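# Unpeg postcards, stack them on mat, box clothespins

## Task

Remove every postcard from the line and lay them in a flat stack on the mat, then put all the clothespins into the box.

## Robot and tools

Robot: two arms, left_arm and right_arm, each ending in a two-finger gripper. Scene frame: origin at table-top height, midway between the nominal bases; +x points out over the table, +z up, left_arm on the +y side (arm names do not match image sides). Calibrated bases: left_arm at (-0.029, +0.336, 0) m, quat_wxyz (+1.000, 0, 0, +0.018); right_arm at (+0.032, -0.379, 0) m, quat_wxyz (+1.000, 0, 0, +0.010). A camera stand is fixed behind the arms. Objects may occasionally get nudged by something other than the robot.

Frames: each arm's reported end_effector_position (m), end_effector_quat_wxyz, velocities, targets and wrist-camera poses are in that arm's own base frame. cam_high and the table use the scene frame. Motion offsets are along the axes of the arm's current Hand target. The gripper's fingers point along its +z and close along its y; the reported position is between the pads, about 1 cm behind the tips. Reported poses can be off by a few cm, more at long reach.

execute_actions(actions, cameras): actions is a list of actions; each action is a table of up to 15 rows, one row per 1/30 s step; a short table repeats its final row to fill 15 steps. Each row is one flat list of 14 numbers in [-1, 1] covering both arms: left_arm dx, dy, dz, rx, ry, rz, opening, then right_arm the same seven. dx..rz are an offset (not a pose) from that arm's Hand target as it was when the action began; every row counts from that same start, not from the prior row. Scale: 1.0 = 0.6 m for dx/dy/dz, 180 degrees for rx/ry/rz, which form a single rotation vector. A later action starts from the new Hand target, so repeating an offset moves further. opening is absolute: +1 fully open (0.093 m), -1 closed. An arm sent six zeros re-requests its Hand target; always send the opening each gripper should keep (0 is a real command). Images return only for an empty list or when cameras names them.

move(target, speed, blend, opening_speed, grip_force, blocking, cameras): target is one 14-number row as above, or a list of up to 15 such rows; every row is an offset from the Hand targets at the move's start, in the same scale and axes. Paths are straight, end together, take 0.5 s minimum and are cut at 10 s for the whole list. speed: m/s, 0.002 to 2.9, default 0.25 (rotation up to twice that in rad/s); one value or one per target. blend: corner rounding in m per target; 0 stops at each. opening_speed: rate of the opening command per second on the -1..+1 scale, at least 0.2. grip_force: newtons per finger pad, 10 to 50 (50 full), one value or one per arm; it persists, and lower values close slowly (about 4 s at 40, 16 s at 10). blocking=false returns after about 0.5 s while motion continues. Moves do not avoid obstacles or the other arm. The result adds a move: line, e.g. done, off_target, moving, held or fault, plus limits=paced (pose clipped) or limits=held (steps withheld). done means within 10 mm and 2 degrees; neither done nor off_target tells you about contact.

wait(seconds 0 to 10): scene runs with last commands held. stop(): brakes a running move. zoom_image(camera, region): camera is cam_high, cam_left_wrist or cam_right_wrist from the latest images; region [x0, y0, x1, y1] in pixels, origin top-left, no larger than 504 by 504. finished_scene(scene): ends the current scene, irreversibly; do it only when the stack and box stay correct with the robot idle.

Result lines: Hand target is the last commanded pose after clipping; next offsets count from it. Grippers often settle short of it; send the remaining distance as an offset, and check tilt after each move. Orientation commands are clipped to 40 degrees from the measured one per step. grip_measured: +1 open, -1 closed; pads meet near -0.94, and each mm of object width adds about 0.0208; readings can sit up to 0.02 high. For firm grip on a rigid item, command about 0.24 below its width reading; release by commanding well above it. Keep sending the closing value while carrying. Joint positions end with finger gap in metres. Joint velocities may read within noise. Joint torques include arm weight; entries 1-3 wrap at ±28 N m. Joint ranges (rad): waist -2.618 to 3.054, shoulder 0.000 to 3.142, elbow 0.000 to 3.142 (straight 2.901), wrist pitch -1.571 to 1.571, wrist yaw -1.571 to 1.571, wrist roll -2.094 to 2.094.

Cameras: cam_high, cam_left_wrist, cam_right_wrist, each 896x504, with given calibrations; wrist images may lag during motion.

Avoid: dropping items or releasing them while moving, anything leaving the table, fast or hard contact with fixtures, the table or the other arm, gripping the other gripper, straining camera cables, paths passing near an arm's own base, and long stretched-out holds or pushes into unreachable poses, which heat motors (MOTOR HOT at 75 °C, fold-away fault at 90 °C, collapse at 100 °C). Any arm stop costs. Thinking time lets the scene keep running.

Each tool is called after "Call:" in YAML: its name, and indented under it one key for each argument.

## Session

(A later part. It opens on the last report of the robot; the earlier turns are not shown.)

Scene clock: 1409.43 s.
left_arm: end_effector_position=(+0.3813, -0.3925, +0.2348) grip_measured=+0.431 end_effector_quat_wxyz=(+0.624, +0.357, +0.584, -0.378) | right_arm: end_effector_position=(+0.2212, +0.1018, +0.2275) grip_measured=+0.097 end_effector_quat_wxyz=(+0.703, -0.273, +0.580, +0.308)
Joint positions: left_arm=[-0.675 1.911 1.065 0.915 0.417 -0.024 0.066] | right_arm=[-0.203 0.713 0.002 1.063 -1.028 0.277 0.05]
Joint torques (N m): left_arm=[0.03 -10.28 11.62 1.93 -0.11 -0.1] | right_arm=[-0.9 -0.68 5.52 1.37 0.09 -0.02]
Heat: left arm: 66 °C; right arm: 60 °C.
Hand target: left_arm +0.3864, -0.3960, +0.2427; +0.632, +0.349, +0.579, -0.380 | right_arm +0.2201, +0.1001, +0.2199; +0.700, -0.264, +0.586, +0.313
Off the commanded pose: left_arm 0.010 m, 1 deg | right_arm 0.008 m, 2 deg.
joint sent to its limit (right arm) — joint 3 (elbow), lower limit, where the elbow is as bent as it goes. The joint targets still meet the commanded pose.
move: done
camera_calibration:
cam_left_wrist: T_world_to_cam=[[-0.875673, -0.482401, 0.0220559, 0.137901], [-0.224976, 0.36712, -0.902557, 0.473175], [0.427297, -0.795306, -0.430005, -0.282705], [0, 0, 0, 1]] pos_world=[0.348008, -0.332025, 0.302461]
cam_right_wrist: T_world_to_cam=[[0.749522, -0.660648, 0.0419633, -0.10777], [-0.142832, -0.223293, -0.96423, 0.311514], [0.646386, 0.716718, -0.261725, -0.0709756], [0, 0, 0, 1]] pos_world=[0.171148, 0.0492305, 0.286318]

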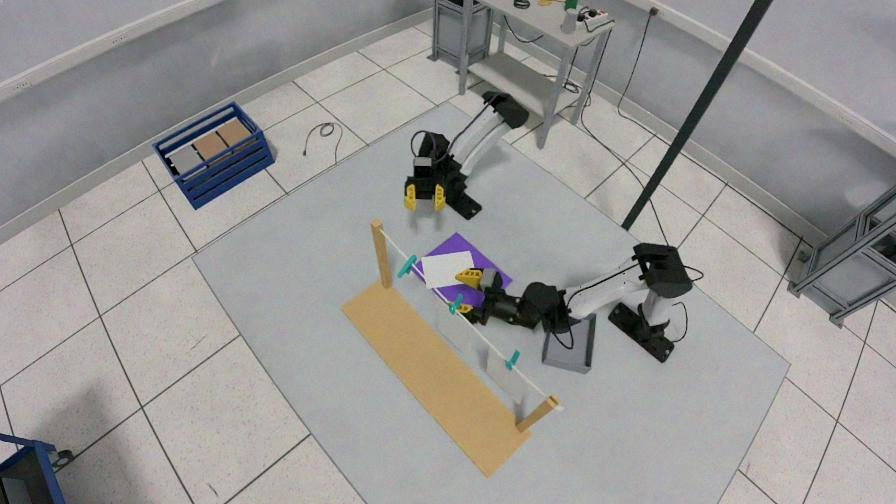

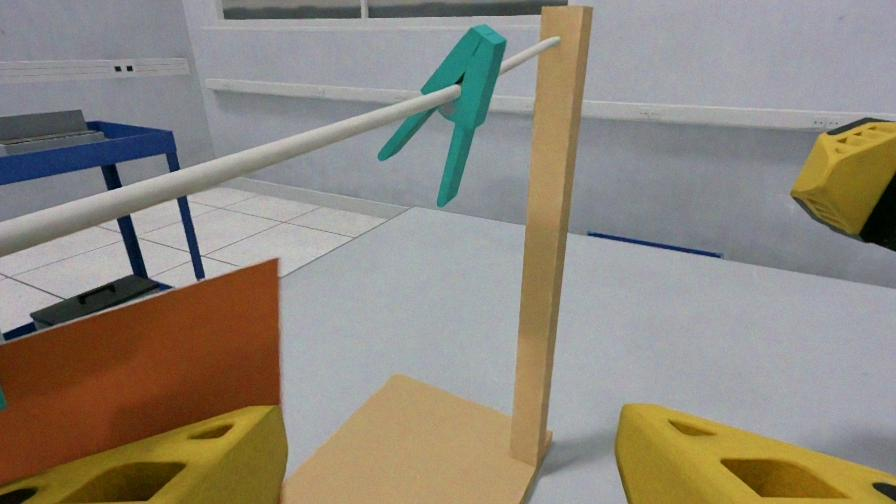

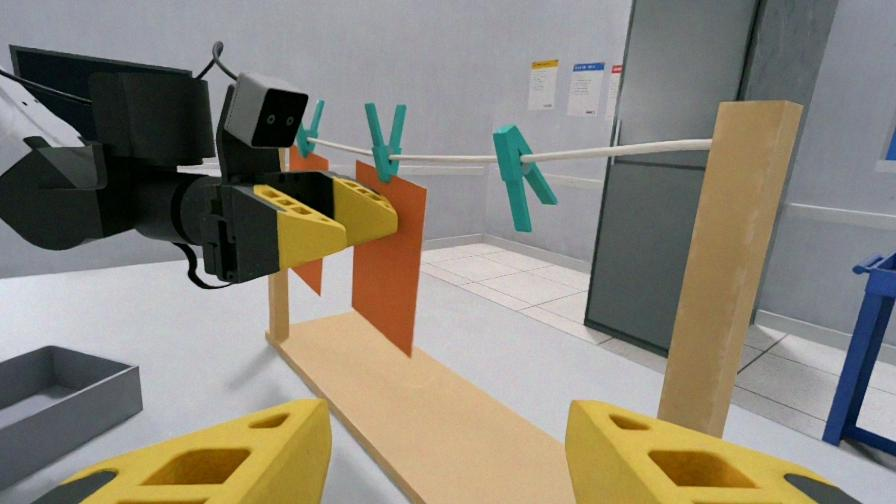

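Call:
move:
  target: [-0.026,0.0202,0.1882,0,-0.039,0,0.43, 0,0,0,0,0,0,0.1]
  speed: 0.08
  cameras: ["cam_left_wrist","cam_right_wrist"]

Call:
zoom_image:
  camera: "cam_right_wrist"
  region: [300, 60, 620, 300]

Scene clock: 1453.63 s.
left_arm: end_effector_position=(+0.4460, -0.4836, +0.2674) grip_measured=+0.431 end_effector_quat_wxyz=(+0.667, +0.331, +0.536, -0.397) | right_arm: end_effector_position=(+0.2212, +0.1018, +0.2274) grip_measured=+0.097 end_effector_quat_wxyz=(+0.703, -0.273, +0.580, +0.308)
Joint positions: left_arm=[-0.739 2.294 1.669 0.845 0.344 -0.059 0.066] | right_arm=[-0.203 0.713 0.002 1.063 -1.028 0.277 0.05]
Joint torques (N m): left_arm=[-0.25 -13.94 12.56 1.68 -0.15 -0.11] | right_arm=[-0.83 -0.54 5.52 1.35 0.12 -0.07]
Heat: left arm: 71 °C; right arm: 54 °C.
Hand target: left_arm +0.4490, -0.4886, +0.2679; +0.666, +0.325, +0.539, -0.400 | right_arm +0.2200, +0.1001, +0.2199; +0.700, -0.264, +0.586, +0.313
Off the commanded pose: left_arm 0.006 m, 1 deg | right_arm 0.008 m, 2 deg.
joint sent to its limit (right arm) — joint 3 (elbow), lower limit, where the elbow is as bent as it goes. The joint targets still meet the commanded pose.
move: done
camera_calibration:
cam_left_wrist: T_world_to_cam=[[-0.875538, -0.48295, 0.0138943, 0.151668], [-0.155044, 0.25361, -0.9548, 0.478482], [0.457597, -0.838118, -0.296924, -0.438634], [0, 0, 0, 1]] pos_world=[0.407695, -0.415727, 0.324507]
cam_right_wrist: T_world_to_cam=[[0.749785, -0.660343, 0.0420716, -0.10772], [-0.142736, -0.2235, -0.964196, 0.311506], [0.646103, 0.716935, -0.261831, -0.0709144], [0, 0, 0, 1]] pos_world=[0.171048, 0.0493305, 0.286318]
Images, in order (width x height): cam_left_wrist 896x504, cam_right_wrist 896x504.

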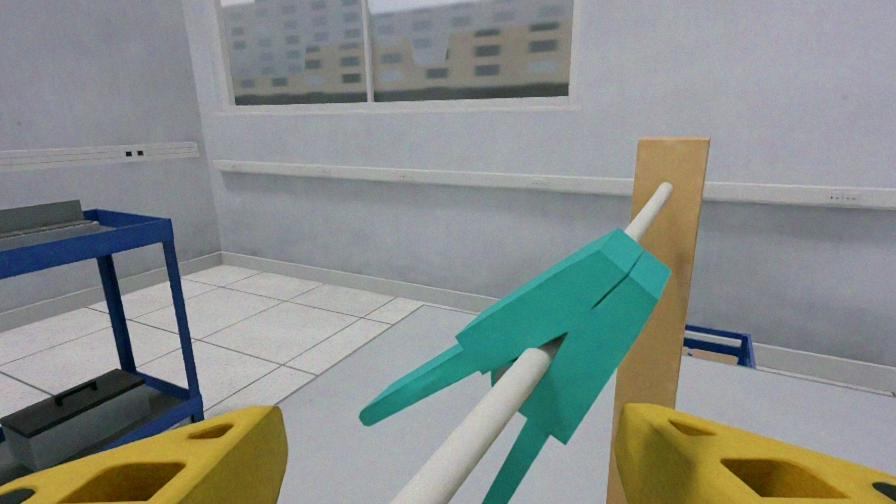

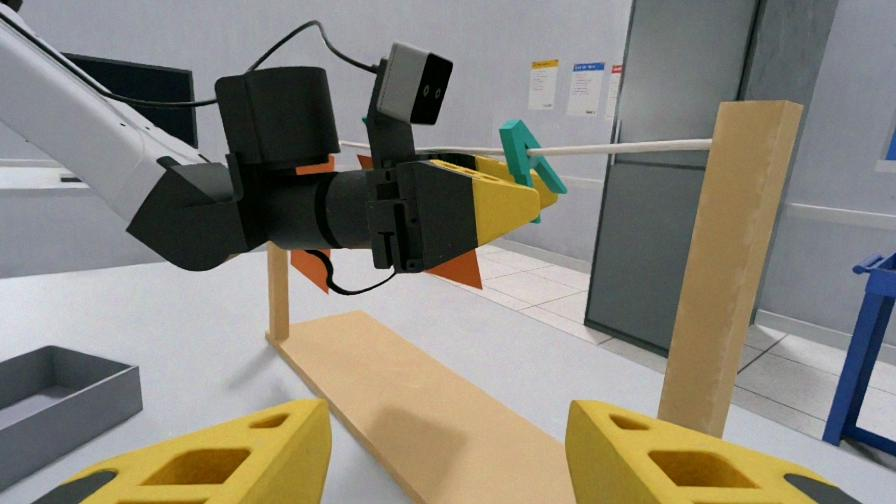

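Scaled by 1.575 from the camera's 896x504 image, which has a finer 1280x720 frame.

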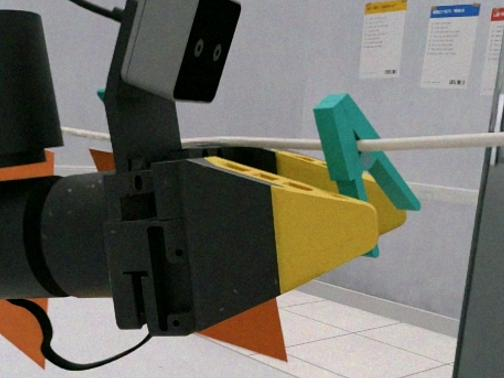

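Call:
move:
  target: [0.006,0.0,0.0345,0,0,0,0.43, 0,0,0,0,0,0,0.1]
  speed: 0.06
  cameras: ["cam_left_wrist","cam_right_wrist"]

Call:
zoom_image:
  camera: "cam_right_wrist"
  region: [300, 60, 620, 300]

Scene clock: 1484.70 s.
left_arm: end_effector_position=(+0.4560, -0.5023, +0.2690) grip_measured=+0.431 end_effector_quat_wxyz=(+0.666, +0.330, +0.537, -0.399) | right_arm: end_effector_position=(+0.2212, +0.1018, +0.2274) grip_measured=+0.097 end_effector_quat_wxyz=(+0.703, -0.273, +0.580, +0.308)
Joint positions: left_arm=[-0.753 2.369 1.809 0.78 0.33 -0.06 0.066] | right_arm=[-0.203 0.713 0.002 1.063 -1.028 0.277 0.05]
Joint torques (N m): left_arm=[-0.25 -14.58 12.75 1.69 -0.14 -0.07] | right_arm=[-0.88 -0.7 5.5 1.36 0.13 -0.05]
Heat: left arm: 68 °C; right arm: 54 °C.
Hand target: left_arm +0.4587, -0.5072, +0.2690; +0.666, +0.325, +0.539, -0.401 | right_arm +0.2200, +0.1001, +0.2199; +0.700, -0.264, +0.586, +0.313
Off the commanded pose: left_arm 0.006 m, 1 deg | right_arm 0.008 m, 2 deg.
joint sent to its limit (right arm) — joint 3 (elbow), lower limit, where the elbow is as bent as it goes. The joint targets still meet the commanded pose.
move: done
camera_calibration:
cam_left_wrist: T_world_to_cam=[[-0.875735, -0.482472, 0.0175947, 0.150726], [-0.157773, 0.251551, -0.954898, 0.486567], [0.456285, -0.839013, -0.296413, -0.458336], [0, 0, 0, 1]] pos_world=[0.417895, -0.434225, 0.326113]
cam_right_wrist: T_world_to_cam=[[0.749785, -0.660343, 0.0420716, -0.10772], [-0.142736, -0.2235, -0.964196, 0.311506], [0.646103, 0.716935, -0.261831, -0.0709144], [0, 0, 0, 1]] pos_world=[0.171048, 0.0493305, 0.286318]
Images, in order (width x height): cam_left_wrist 896x504, cam_right_wrist 896x504.

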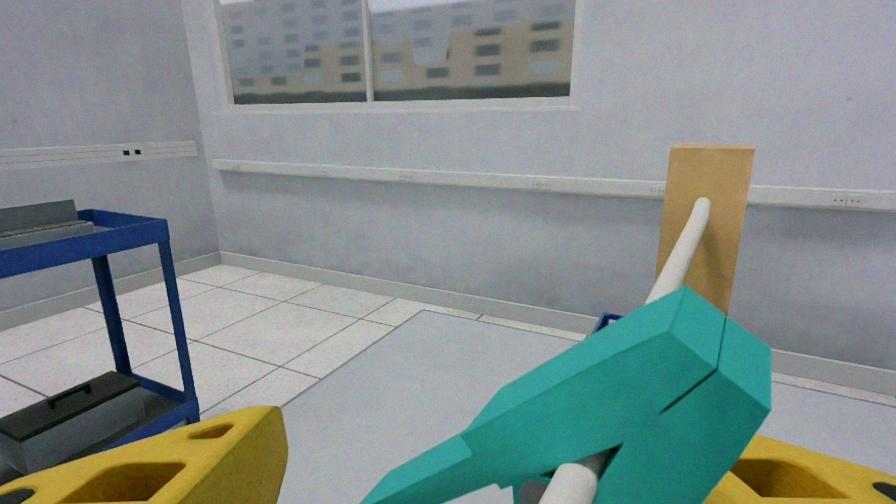

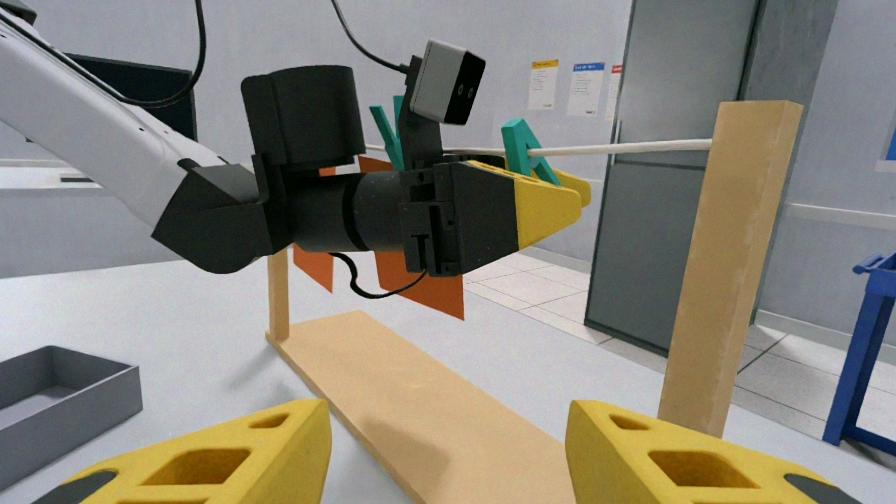

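Scaled by 1.575 from the camera's 896x504 image, which has a finer 1280x720 frame.

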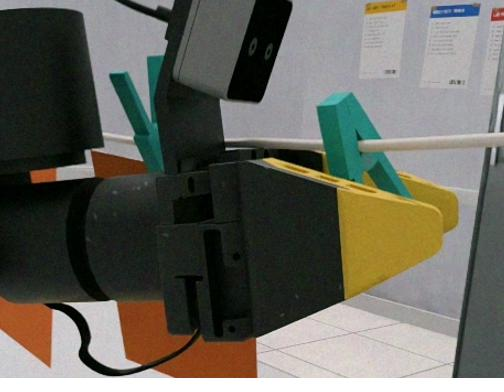

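Call:
move:
  target: [0,0,0,0,0,0,-0.45, 0,0,0,0,0,0,0.1]
  speed: 0.06
  opening_speed: 0.5
  cameras: ["cam_left_wrist","cam_right_wrist"]

Call:
zoom_image:
  camera: "cam_right_wrist"
  region: [300, 60, 620, 300]

Scene clock: 1492.10 s.
left_arm: end_effector_position=(+0.4531, -0.5050, +0.2687) grip_measured=-0.447 end_effector_quat_wxyz=(+0.665, +0.332, +0.536, -0.400) | right_arm: end_effector_position=(+0.2212, +0.1018, +0.2274) grip_measured=+0.097 end_effector_quat_wxyz=(+0.703, -0.273, +0.580, +0.308)
Joint positions: left_arm=[-0.759 2.369 1.809 0.779 0.33 -0.06 0.024] | right_arm=[-0.203 0.713 0.002 1.063 -1.028 0.277 0.05]
Joint torques (N m): left_arm=[0.35 -14.58 12.77 1.7 -0.14 -0.07] | right_arm=[-0.81 -0.81 5.57 1.38 0.14 -0.05]
Heat: left arm: 68 °C; right arm: 54 °C.
Hand target: left_arm +0.4588, -0.5071, +0.2690; +0.666, +0.325, +0.539, -0.400 | right_arm +0.2200, +0.1001, +0.2199; +0.700, -0.264, +0.586, +0.313
Off the commanded pose: left_arm 0.006 m, 1 deg | right_arm 0.008 m, 2 deg.
joint sent to its limit (right arm) — joint 3 (elbow), lower limit, where the elbow is as bent as it goes. The joint targets still meet the commanded pose.
move: done
camera_calibration:
cam_left_wrist: T_world_to_cam=[[-0.878458, -0.477477, 0.0181028, 0.150632], [-0.157423, 0.253438, -0.954457, 0.487109], [0.451143, -0.841299, -0.2978, -0.457952], [0, 0, 0, 1]] pos_world=[0.415608, -0.436803, 0.32582]
cam_right_wrist: T_world_to_cam=[[0.749785, -0.660343, 0.0420716, -0.10772], [-0.142736, -0.2235, -0.964196, 0.311506], [0.646103, 0.716935, -0.261831, -0.0709144], [0, 0, 0, 1]] pos_world=[0.171048, 0.0493305, 0.286318]
Images, in order (width x height): cam_left_wrist 896x504, cam_right_wrist 896x504.

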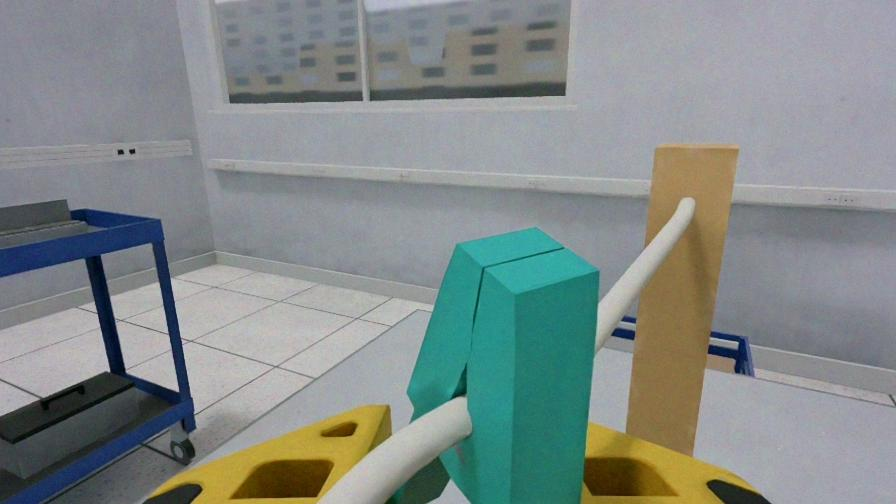

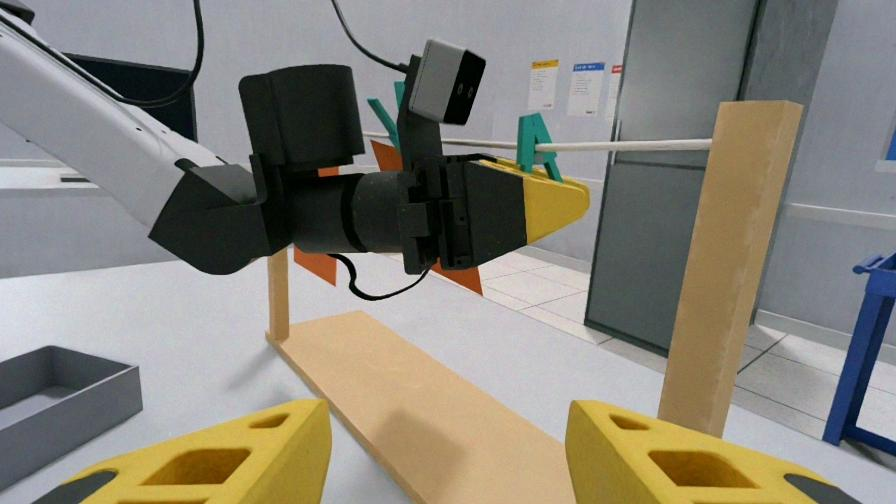

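Scaled by 1.575 from the camera's 896x504 image, which has a finer 1280x720 frame.

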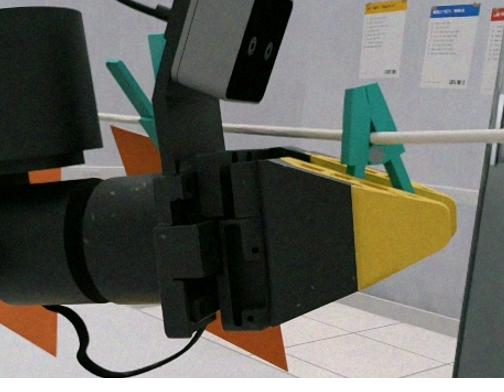

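Call:
move:
  target: [0,0,0,0,0,0,-0.8, 0,0,0,0,0,0,0.1]
  speed: 0.06
  opening_speed: 0.4
  cameras: ["cam_left_wrist","cam_right_wrist"]

Call:
zoom_image:
  camera: "cam_right_wrist"
  region: [300, 60, 620, 300]

Call:
zoom_image:
  camera: "cam_left_wrist"
  region: [300, 200, 700, 504]

Scene clock: 1504.63 s.
left_arm: end_effector_position=(+0.4485, -0.5091, +0.2689) grip_measured=-0.798 end_effector_quat_wxyz=(+0.663, +0.334, +0.534, -0.404) | right_arm: end_effector_position=(+0.2212, +0.1018, +0.2274) grip_measured=+0.097 end_effector_quat_wxyz=(+0.703, -0.273, +0.580, +0.308)
Joint positions: left_arm=[-0.768 2.369 1.809 0.779 0.33 -0.06 0.007] | right_arm=[-0.203 0.713 0.002 1.063 -1.028 0.277 0.05]
Joint velocities: left_arm=[-0.012 0.002 -0.007 0.022 -0.022 0.022 0.004] | right_arm=[within noise]
Joint torques (N m): left_arm=[1.26 -14.71 12.57 1.69 -0.14 -0.07] | right_arm=[-0.88 -0.55 5.46 1.36 0.13 -0.04]
Heat: left arm: 69 °C; right arm: 54 °C.
Hand target: left_arm +0.4588, -0.5071, +0.2689; +0.666, +0.325, +0.539, -0.400 | right_arm +0.2200, +0.1001, +0.2199; +0.700, -0.264, +0.586, +0.313
Off the commanded pose: left_arm 0.011 m, 1 deg | right_arm 0.008 m, 2 deg.
joint sent to its limit (right arm) — joint 3 (elbow), lower limit, where the elbow is as bent as it goes. The joint targets still meet the commanded pose.
move: off_target (left_arm)
camera_calibration:
cam_left_wrist: T_world_to_cam=[[-0.882823, -0.469367, 0.0178564, 0.150745], [-0.154548, 0.254366, -0.954679, 0.486787], [0.443553, -0.845572, -0.2971, -0.458153], [0, 0, 0, 1]] pos_world=[0.411528, -0.440469, 0.325916]
cam_right_wrist: T_world_to_cam=[[0.749785, -0.660343, 0.0420716, -0.10772], [-0.142736, -0.2235, -0.964196, 0.311506], [0.646103, 0.716935, -0.261831, -0.0709144], [0, 0, 0, 1]] pos_world=[0.171048, 0.0493305, 0.286318]
Images, in order (width x height): cam_left_wrist 896x504, cam_right_wrist 896x504.

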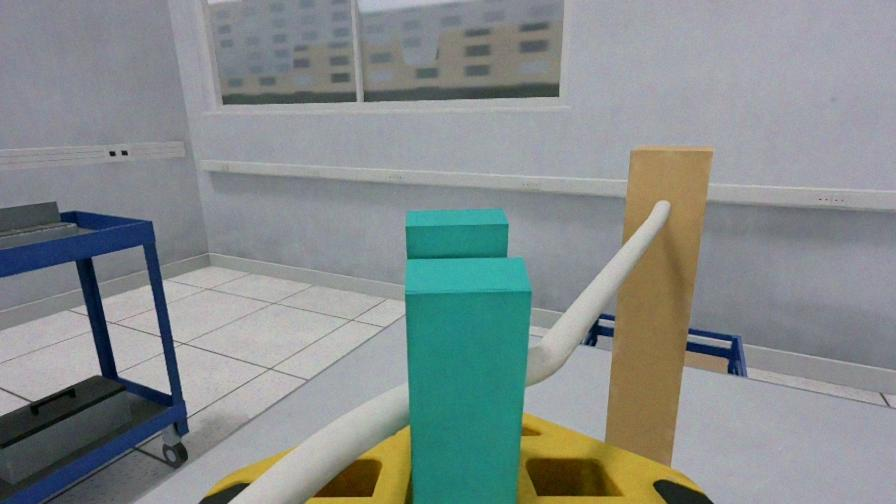

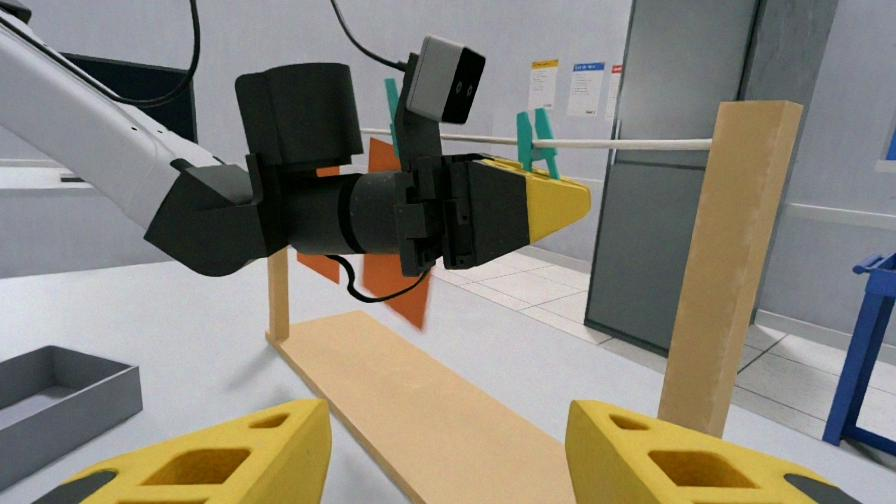

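Scaled by 1.575 from the camera's 896x504 image, which has a finer 1280x720 frame.

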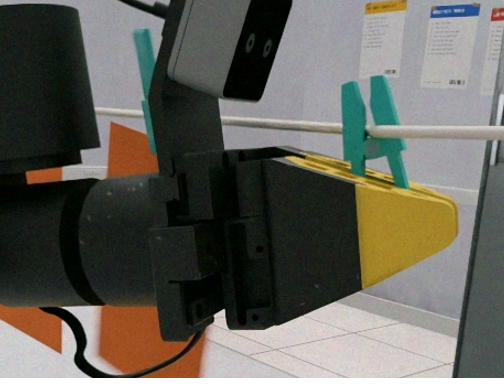

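Scaled by 1.260 from the camera's 896x504 image, which has a finer 1280x720 frame.

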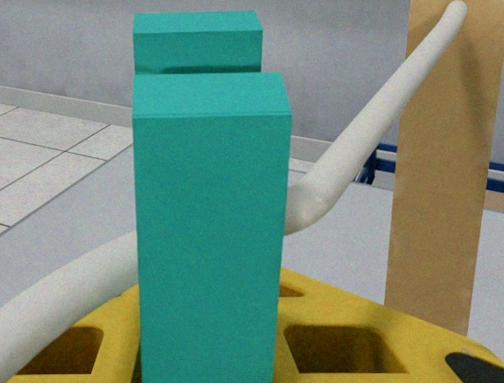

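Call:
move:
  target:
    - [0,0,0,0,0,0,-0.95, 0,0,0,0,0,0,0.1]
    - [0.085,0,0,0,0,0,-0.95, 0,0,0,0,0,0,0.1]
  speed: [0.06,0.05]
  opening_speed: 0.4
  cameras: ["cam_left_wrist","cam_right_wrist"]

Call:
zoom_image:
  camera: "cam_right_wrist"
  region: [300, 60, 620, 300]

Call:
zoom_image:
  camera: "cam_left_wrist"
  region: [300, 200, 700, 504]

Scene clock: 1525.50 s.
left_arm: end_effector_position=(+0.4469, -0.5114, +0.2617) grip_measured=-0.878 end_effector_quat_wxyz=(+0.695, +0.324, +0.494, -0.410) | right_arm: end_effector_position=(+0.2212, +0.1018, +0.2274) grip_measured=+0.097 end_effector_quat_wxyz=(+0.703, -0.273, +0.580, +0.308)
Joint positions: left_arm=[-0.774 2.444 1.813 0.954 0.323 -0.06 0.003] | right_arm=[-0.203 0.713 0.002 1.063 -1.028 0.277 0.05]
Joint torques (N m): left_arm=[1.2 -12.15 9.33 1.15 -0.16 -0.06] | right_arm=[-0.84 -0.66 5.48 1.35 0.11 -0.05]
Heat: left arm: 69 °C; right arm: 53 °C.
Hand target: left_arm +0.4637, -0.5165, +0.2190; +0.666, +0.325, +0.539, -0.401 | right_arm +0.2200, +0.1001, +0.2199; +0.700, -0.264, +0.586, +0.313
Off the commanded pose: left_arm 0.046 m, 6 deg | right_arm 0.008 m, 2 deg.
joint sent to its limit (right arm) — joint 3 (elbow), lower limit, where the elbow is as bent as it goes. The joint targets still meet the commanded pose.
move: off_target (left_arm)
camera_calibration:
cam_left_wrist: T_world_to_cam=[[-0.882583, -0.469984, -0.0127034, 0.15596], [-0.0825962, 0.181594, -0.979899, 0.417657], [0.462844, -0.863793, -0.19909, -0.505164], [0, 0, 0, 1]] pos_world=[0.405957, -0.438903, 0.31067]
cam_right_wrist: T_world_to_cam=[[0.749785, -0.660343, 0.0420716, -0.10772], [-0.142736, -0.2235, -0.964196, 0.311506], [0.646103, 0.716935, -0.261831, -0.0709144], [0, 0, 0, 1]] pos_world=[0.171048, 0.0493305, 0.286318]
Images, in order (width x height): cam_left_wrist 896x504, cam_right_wrist 896x504.

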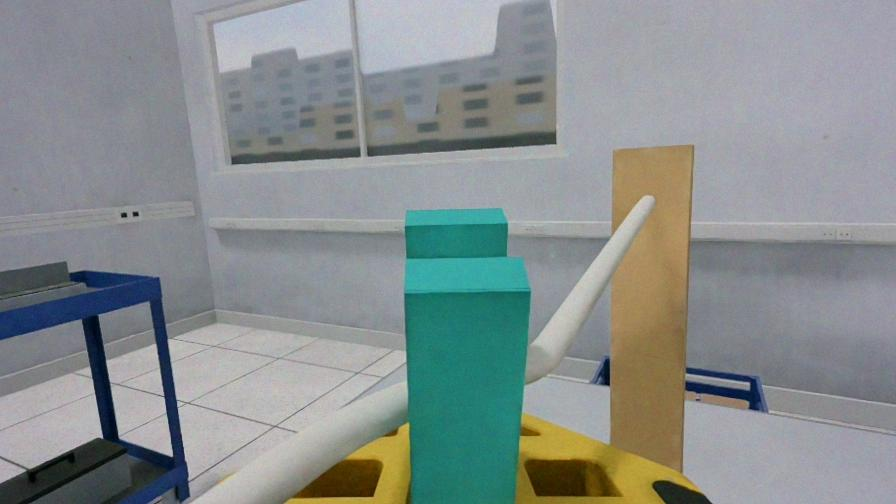

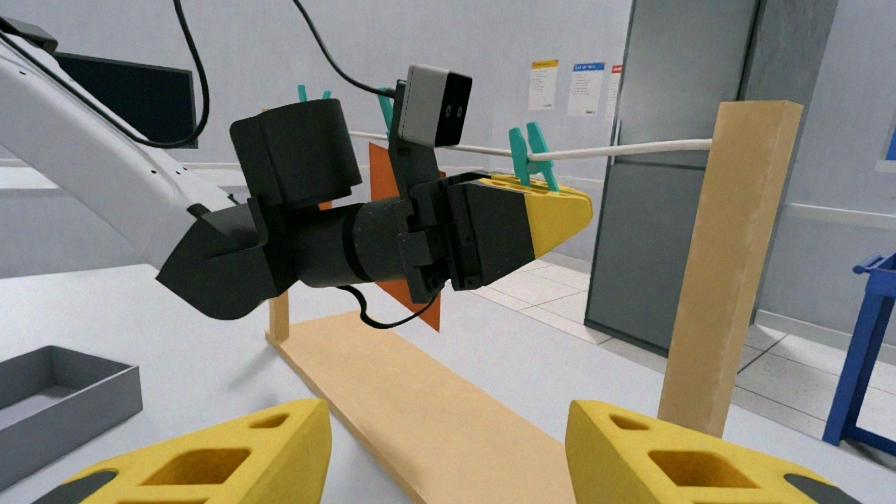

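Scaled by 1.575 from the camera's 896x504 image, which has a finer 1280x720 frame.

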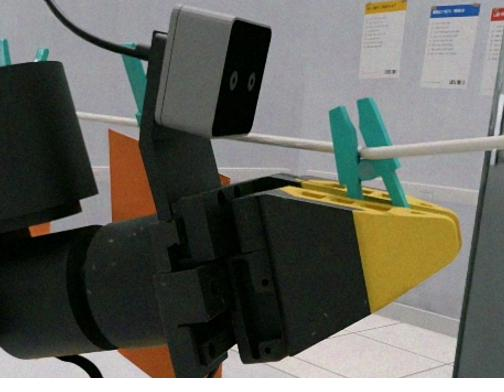

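Scaled by 1.260 from the camera's 896x504 image, which has a finer 1280x720 frame.

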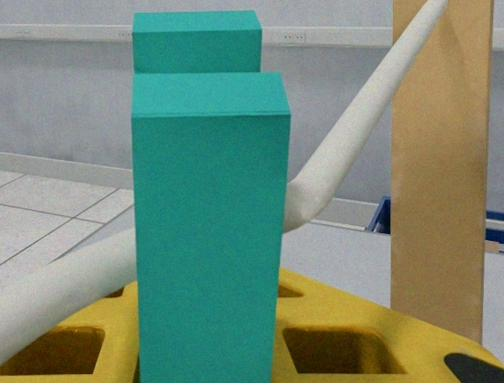

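Call:
move:
  target:
    - [-0.07,0,0,0,0,0,-1, 0,0,0,0,0,0,0.1]
    - [-0.07,0,0,0.145,0,0,-1, 0,0,0,0,0,0,0.1]
  speed: [0.06,0.06]
  cameras: ["cam_left_wrist","cam_right_wrist","cam_high"]

Call:
zoom_image:
  camera: "cam_right_wrist"
  region: [300, 60, 620, 300]

Call:
zoom_image:
  camera: "cam_left_wrist"
  region: [300, 200, 700, 504]

Scene clock: 1559.03 s.
left_arm: end_effector_position=(+0.4588, -0.5081, +0.2709) grip_measured=-0.879 end_effector_quat_wxyz=(+0.600, +0.461, +0.426, -0.497) | right_arm: end_effector_position=(+0.2212, +0.1018, +0.2274) grip_measured=+0.097 end_effector_quat_wxyz=(+0.703, -0.273, +0.580, +0.308)
Joint positions: left_arm=[-0.653 2.602 2.213 0.713 0.837 -0.111 0.003] | right_arm=[-0.203 0.713 0.002 1.063 -1.028 0.277 0.05]
Joint torques (N m): left_arm=[0.92 -15.51 12.46 1.2 0.32 -0.25] | right_arm=[-0.87 -0.69 5.49 1.35 0.15 0]
Heat: left arm: 68 °C; right arm: 53 °C.
Hand target: left_arm +0.4598, -0.5087, +0.2600; +0.575, +0.467, +0.435, -0.512 | right_arm +0.2200, +0.1001, +0.2199; +0.700, -0.264, +0.586, +0.313
Off the commanded pose: left_arm 0.011 m, 3 deg | right_arm 0.008 m, 2 deg.
joint sent to its limit (right arm) — joint 3 (elbow), lower limit, where the elbow is as bent as it goes. The joint targets still meet the commanded pose.
move: off_target (left_arm)
camera_calibration:
cam_left_wrist: T_world_to_cam=[[-0.989703, -0.102965, -0.0994249, 0.42725], [0.0651935, 0.294117, -0.953543, 0.409159], [0.127424, -0.950207, -0.284376, -0.37283], [0, 0, 0, 1]] pos_world=[0.443684, -0.430614, 0.326606]
cam_right_wrist: T_world_to_cam=[[0.749785, -0.660343, 0.0420716, -0.10772], [-0.142736, -0.2235, -0.964196, 0.311506], [0.646103, 0.716935, -0.261831, -0.0709144], [0, 0, 0, 1]] pos_world=[0.171048, 0.0493305, 0.286318]

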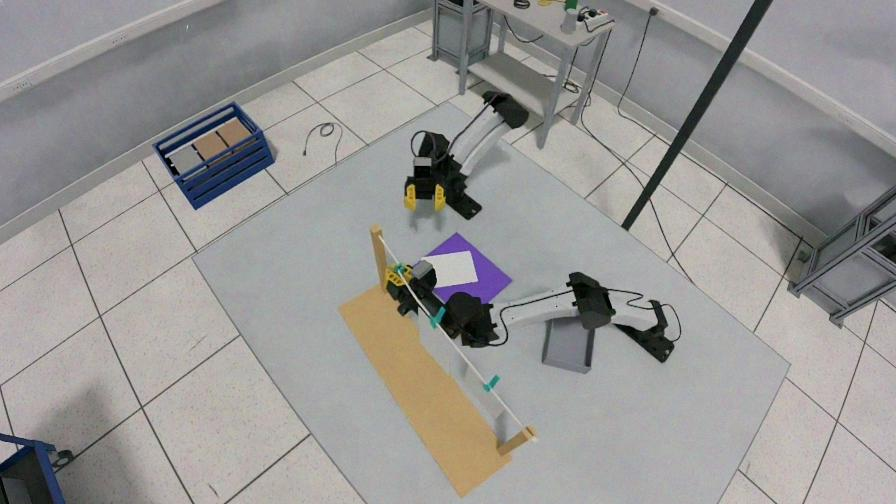

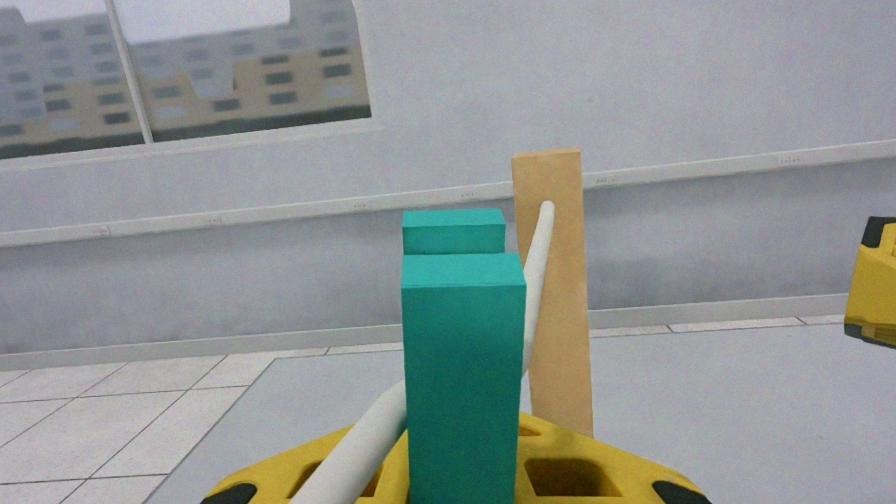

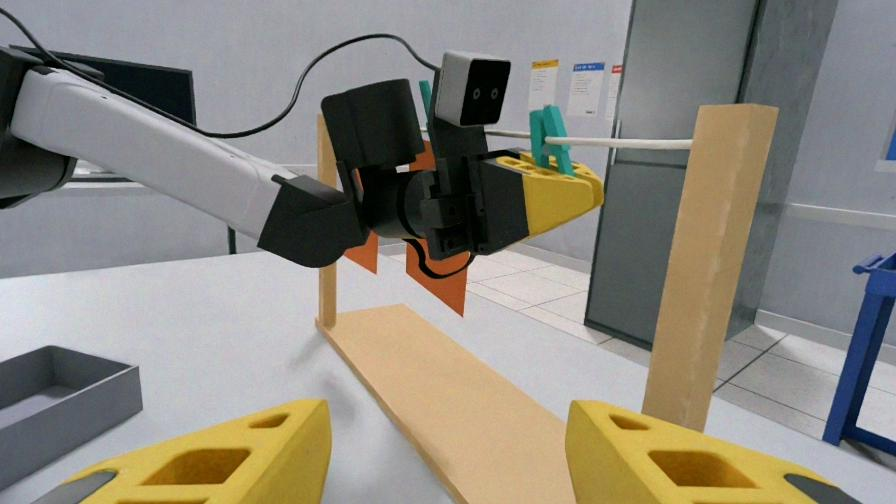

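Scaled by 1.575 from the camera's 896x504 image, which has a finer 1280x720 frame.

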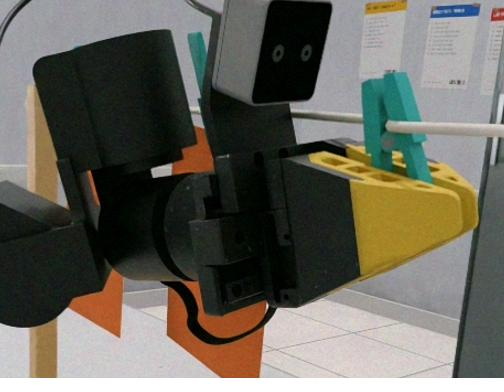

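Scaled by 1.260 from the camera's 896x504 image, which has a finer 1280x720 frame.

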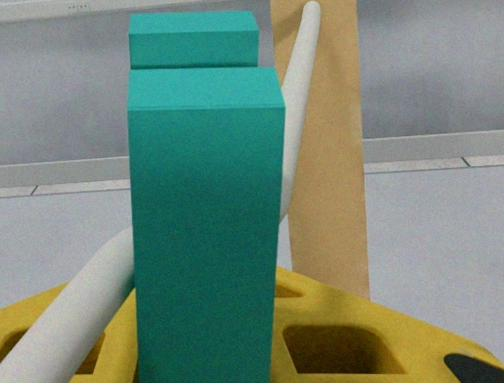

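Call:
move:
  target:
    - [0,0,0,0,0,0,0.43, 0,0,0,0,0,0,0.1]
    - [0.01,0,0,-0.145,0,0,0.43, 0,0,0,0,0,0,0.1]
  speed: [0.06,0.08]
  opening_speed: 0.6
  cameras: ["cam_left_wrist","cam_right_wrist","cam_high"]

Call:
zoom_image:
  camera: "cam_right_wrist"
  region: [300, 60, 620, 300]

Scene clock: 1593.33 s.
left_arm: end_effector_position=(+0.4662, -0.5130, +0.2339) grip_measured=+0.429 end_effector_quat_wxyz=(+0.652, +0.326, +0.552, -0.405) | right_arm: end_effector_position=(+0.2212, +0.1018, +0.2274) grip_measured=+0.097 end_effector_quat_wxyz=(+0.703, -0.273, +0.580, +0.308)
Joint positions: left_arm=[-0.755 2.465 1.864 0.791 0.329 -0.084 0.066] | right_arm=[-0.203 0.713 0.002 1.063 -1.028 0.277 0.05]
Joint torques (N m): left_arm=[-0.25 -21.16 7.88 1.89 -0.14 0.19] | right_arm=[-0.83 -0.7 5.55 1.37 0.14 -0.04]
Heat: left arm: 73 °C; right arm: 53 °C.
Hand target: left_arm +0.4602, -0.5099, +0.2540; +0.666, +0.325, +0.539, -0.401 | right_arm +0.2200, +0.1001, +0.2199; +0.700, -0.264, +0.586, +0.313
Off the commanded pose: left_arm 0.021 m, 2 deg | right_arm 0.008 m, 2 deg.
joint sent to its limit (right arm) — joint 3 (elbow), lower limit, where the elbow is as bent as it goes. The joint targets still meet the commanded pose.
move: off_target (left_arm)
camera_calibration:
cam_left_wrist: T_world_to_cam=[[-0.876524, -0.47865, 0.0509926, 0.149691], [-0.197303, 0.260628, -0.945063, 0.478091], [0.439065, -0.838431, -0.322885, -0.46796], [0, 0, 0, 1]] pos_world=[0.431002, -0.445307, 0.293095]
cam_right_wrist: T_world_to_cam=[[0.749785, -0.660343, 0.0420716, -0.10772], [-0.142736, -0.2235, -0.964196, 0.311506], [0.646103, 0.716935, -0.261831, -0.0709144], [0, 0, 0, 1]] pos_world=[0.171048, 0.0493305, 0.286318]

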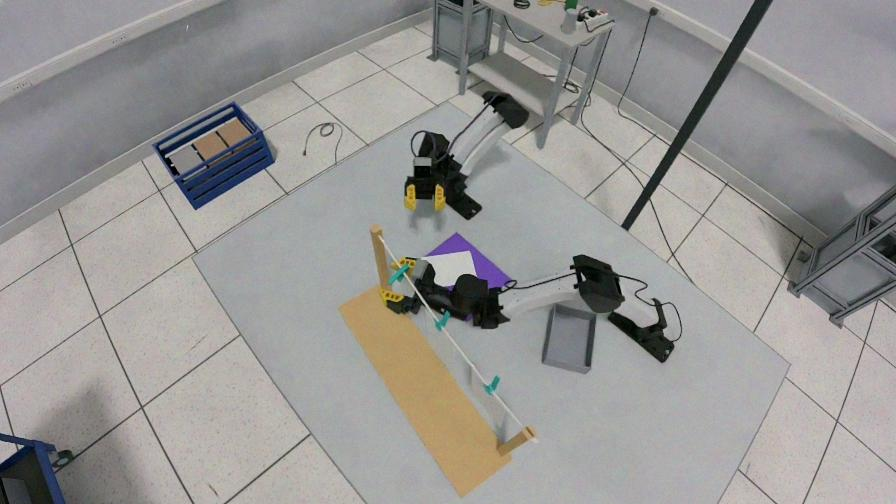

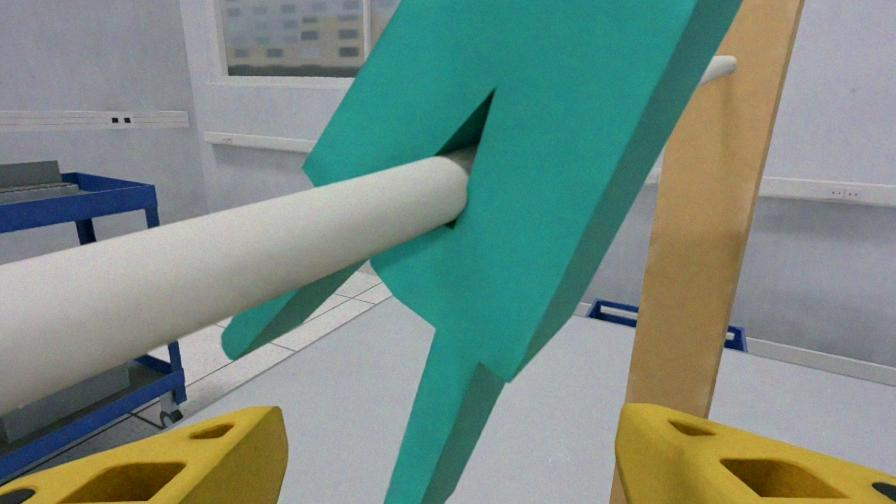

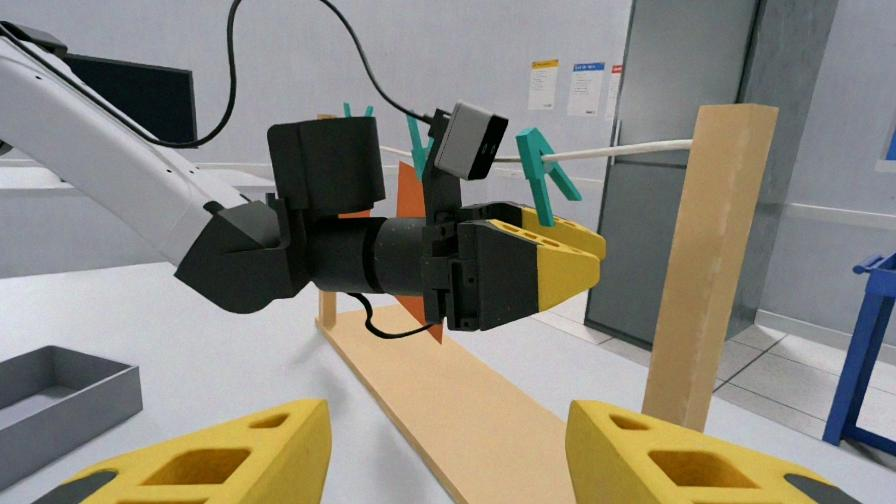

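Scaled by 1.575 from the camera's 896x504 image, which has a finer 1280x720 frame.

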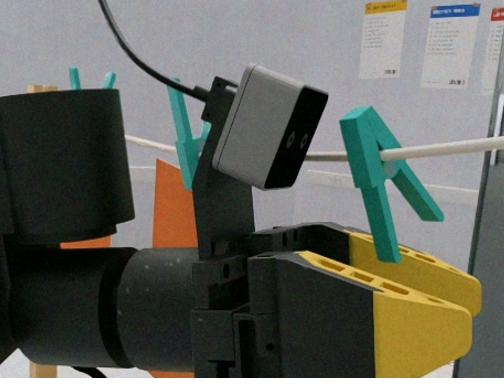

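Call:
move:
  target:
    - [-0.0768,0,-0.2005,0,0,0,0.43, 0,0,0,0,0,0,0.1]
    - [-0.216,-0.028,-0.6228,0,0.12,0,0.43, 0,0,0,0,0,0,0.1]
  speed: [0.1,0.2]
  cameras: ["all"]

Scene clock: 1631.60 s.
left_arm: end_effector_position=(+0.2607, -0.1716, +0.2926) grip_measured=+0.429 end_effector_quat_wxyz=(+0.546, +0.387, +0.662, -0.337) | right_arm: end_effector_position=(+0.2212, +0.1018, +0.2274) grip_measured=+0.097 end_effector_quat_wxyz=(+0.703, -0.273, +0.580, +0.308)
Joint positions: left_arm=[-0.137 0.931 0.765 -0.132 0.924 0.216 0.066] | right_arm=[-0.203 0.713 0.002 1.063 -1.028 0.277 0.05]
Joint torques (N m): left_arm=[0.91 -1.7 12.88 1.54 0.31 0.19] | right_arm=[-0.85 -0.58 5.41 1.36 0.12 -0.05]
Heat: left arm: 80 °C; right arm: 53 °C. Fold the left arm in close to its base, or ease its load, before you think long.
Hand target: left_arm +0.2618, -0.1709, +0.3032; +0.553, +0.394, +0.654, -0.332 | right_arm +0.2200, +0.1001, +0.2199; +0.700, -0.264, +0.586, +0.313
Off the commanded pose: left_arm 0.011 m, 2 deg | right_arm 0.008 m, 2 deg.
MOTOR HOT: joint 2 (shoulder) of the left arm reports 80 °C; the controller's stop level is 90 °C. To cool a motor, set the load down, stop pushing, or move to a pose that needs little force.
joint sent to its limit (right arm) — joint 3 (elbow), lower limit, where the elbow is as bent as it goes. The joint targets still meet the commanded pose.
move: off_target (left_arm)
camera_calibration:
cam_left_wrist: T_world_to_cam=[[-0.865319, -0.499362, 0.0431261, 0.125764], [-0.345885, 0.532659, -0.772423, 0.438964], [0.362748, -0.68331, -0.633642, 0.0649473], [0, 0, 0, 1]] pos_world=[0.237098, -0.126637, 0.374795]
cam_right_wrist: T_world_to_cam=[[0.749785, -0.660343, 0.0420716, -0.10772], [-0.142736, -0.2235, -0.964196, 0.311506], [0.646103, 0.716935, -0.261831, -0.0709144], [0, 0, 0, 1]] pos_world=[0.171048, 0.0493305, 0.286318]

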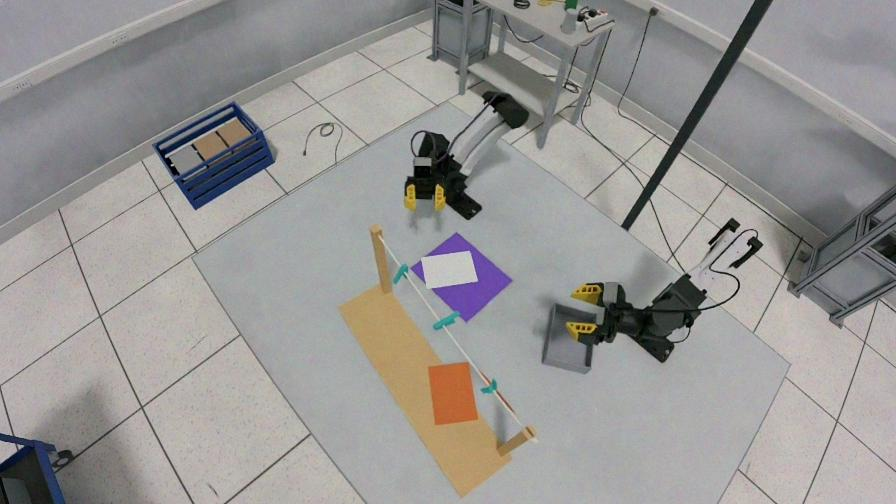

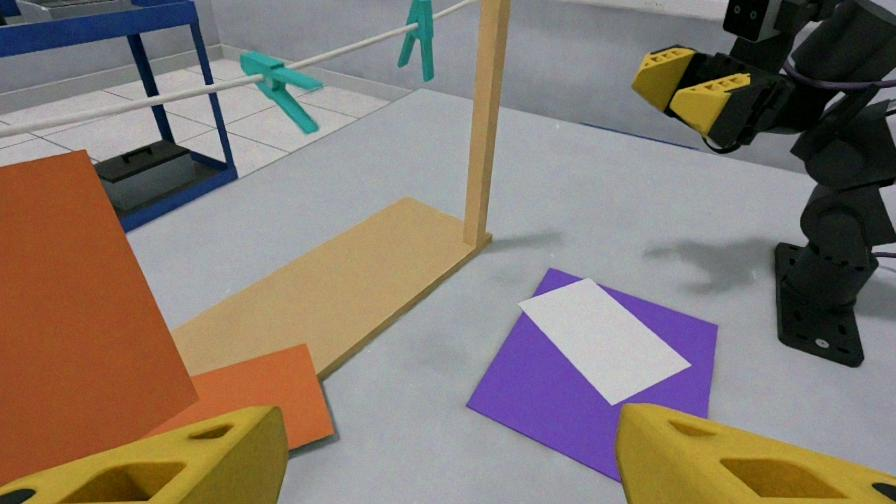

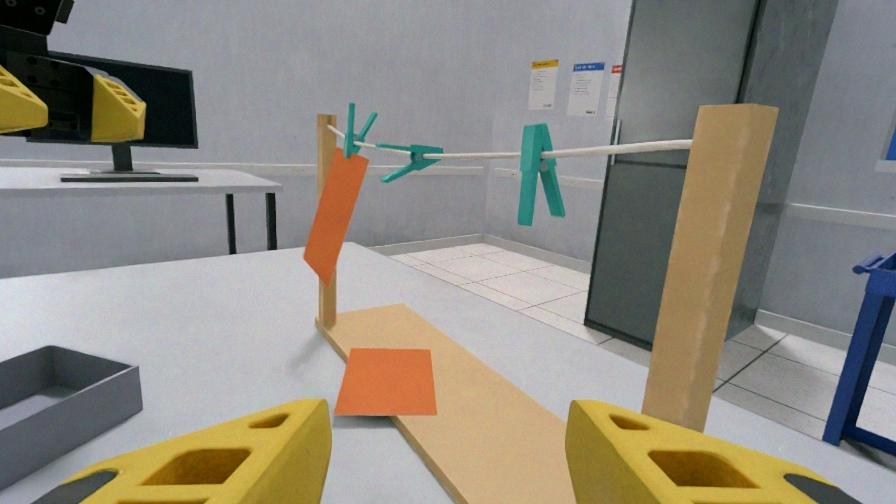

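Call:
zoom_image:
  camera: "cam_right_wrist"
  region: [280, 80, 620, 300]

Call:
zoom_image:
  camera: "cam_left_wrist"
  region: [0, 0, 450, 300]

Call:
zoom_image:
  camera: "cam_high"
  region: [330, 210, 560, 450]

Scaled by 1.482 from the camera's 896x504 image, which has a finer 1280x720 frame.

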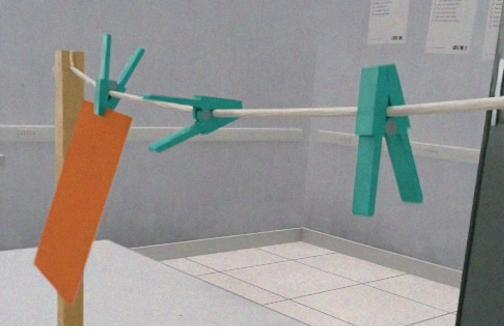

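Scaled by 1.120 from the camera's 896x504 image, which has a finer 1280x720 frame.

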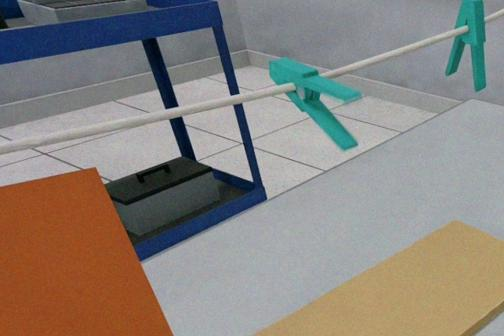

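Scaled by 2.100 from the camera's 896x504 image, which has a finer 1280x720 frame.

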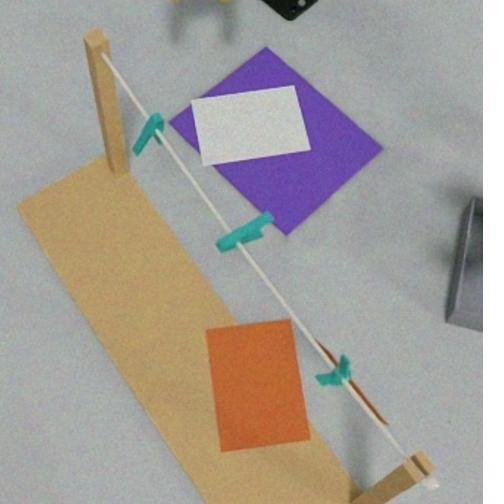

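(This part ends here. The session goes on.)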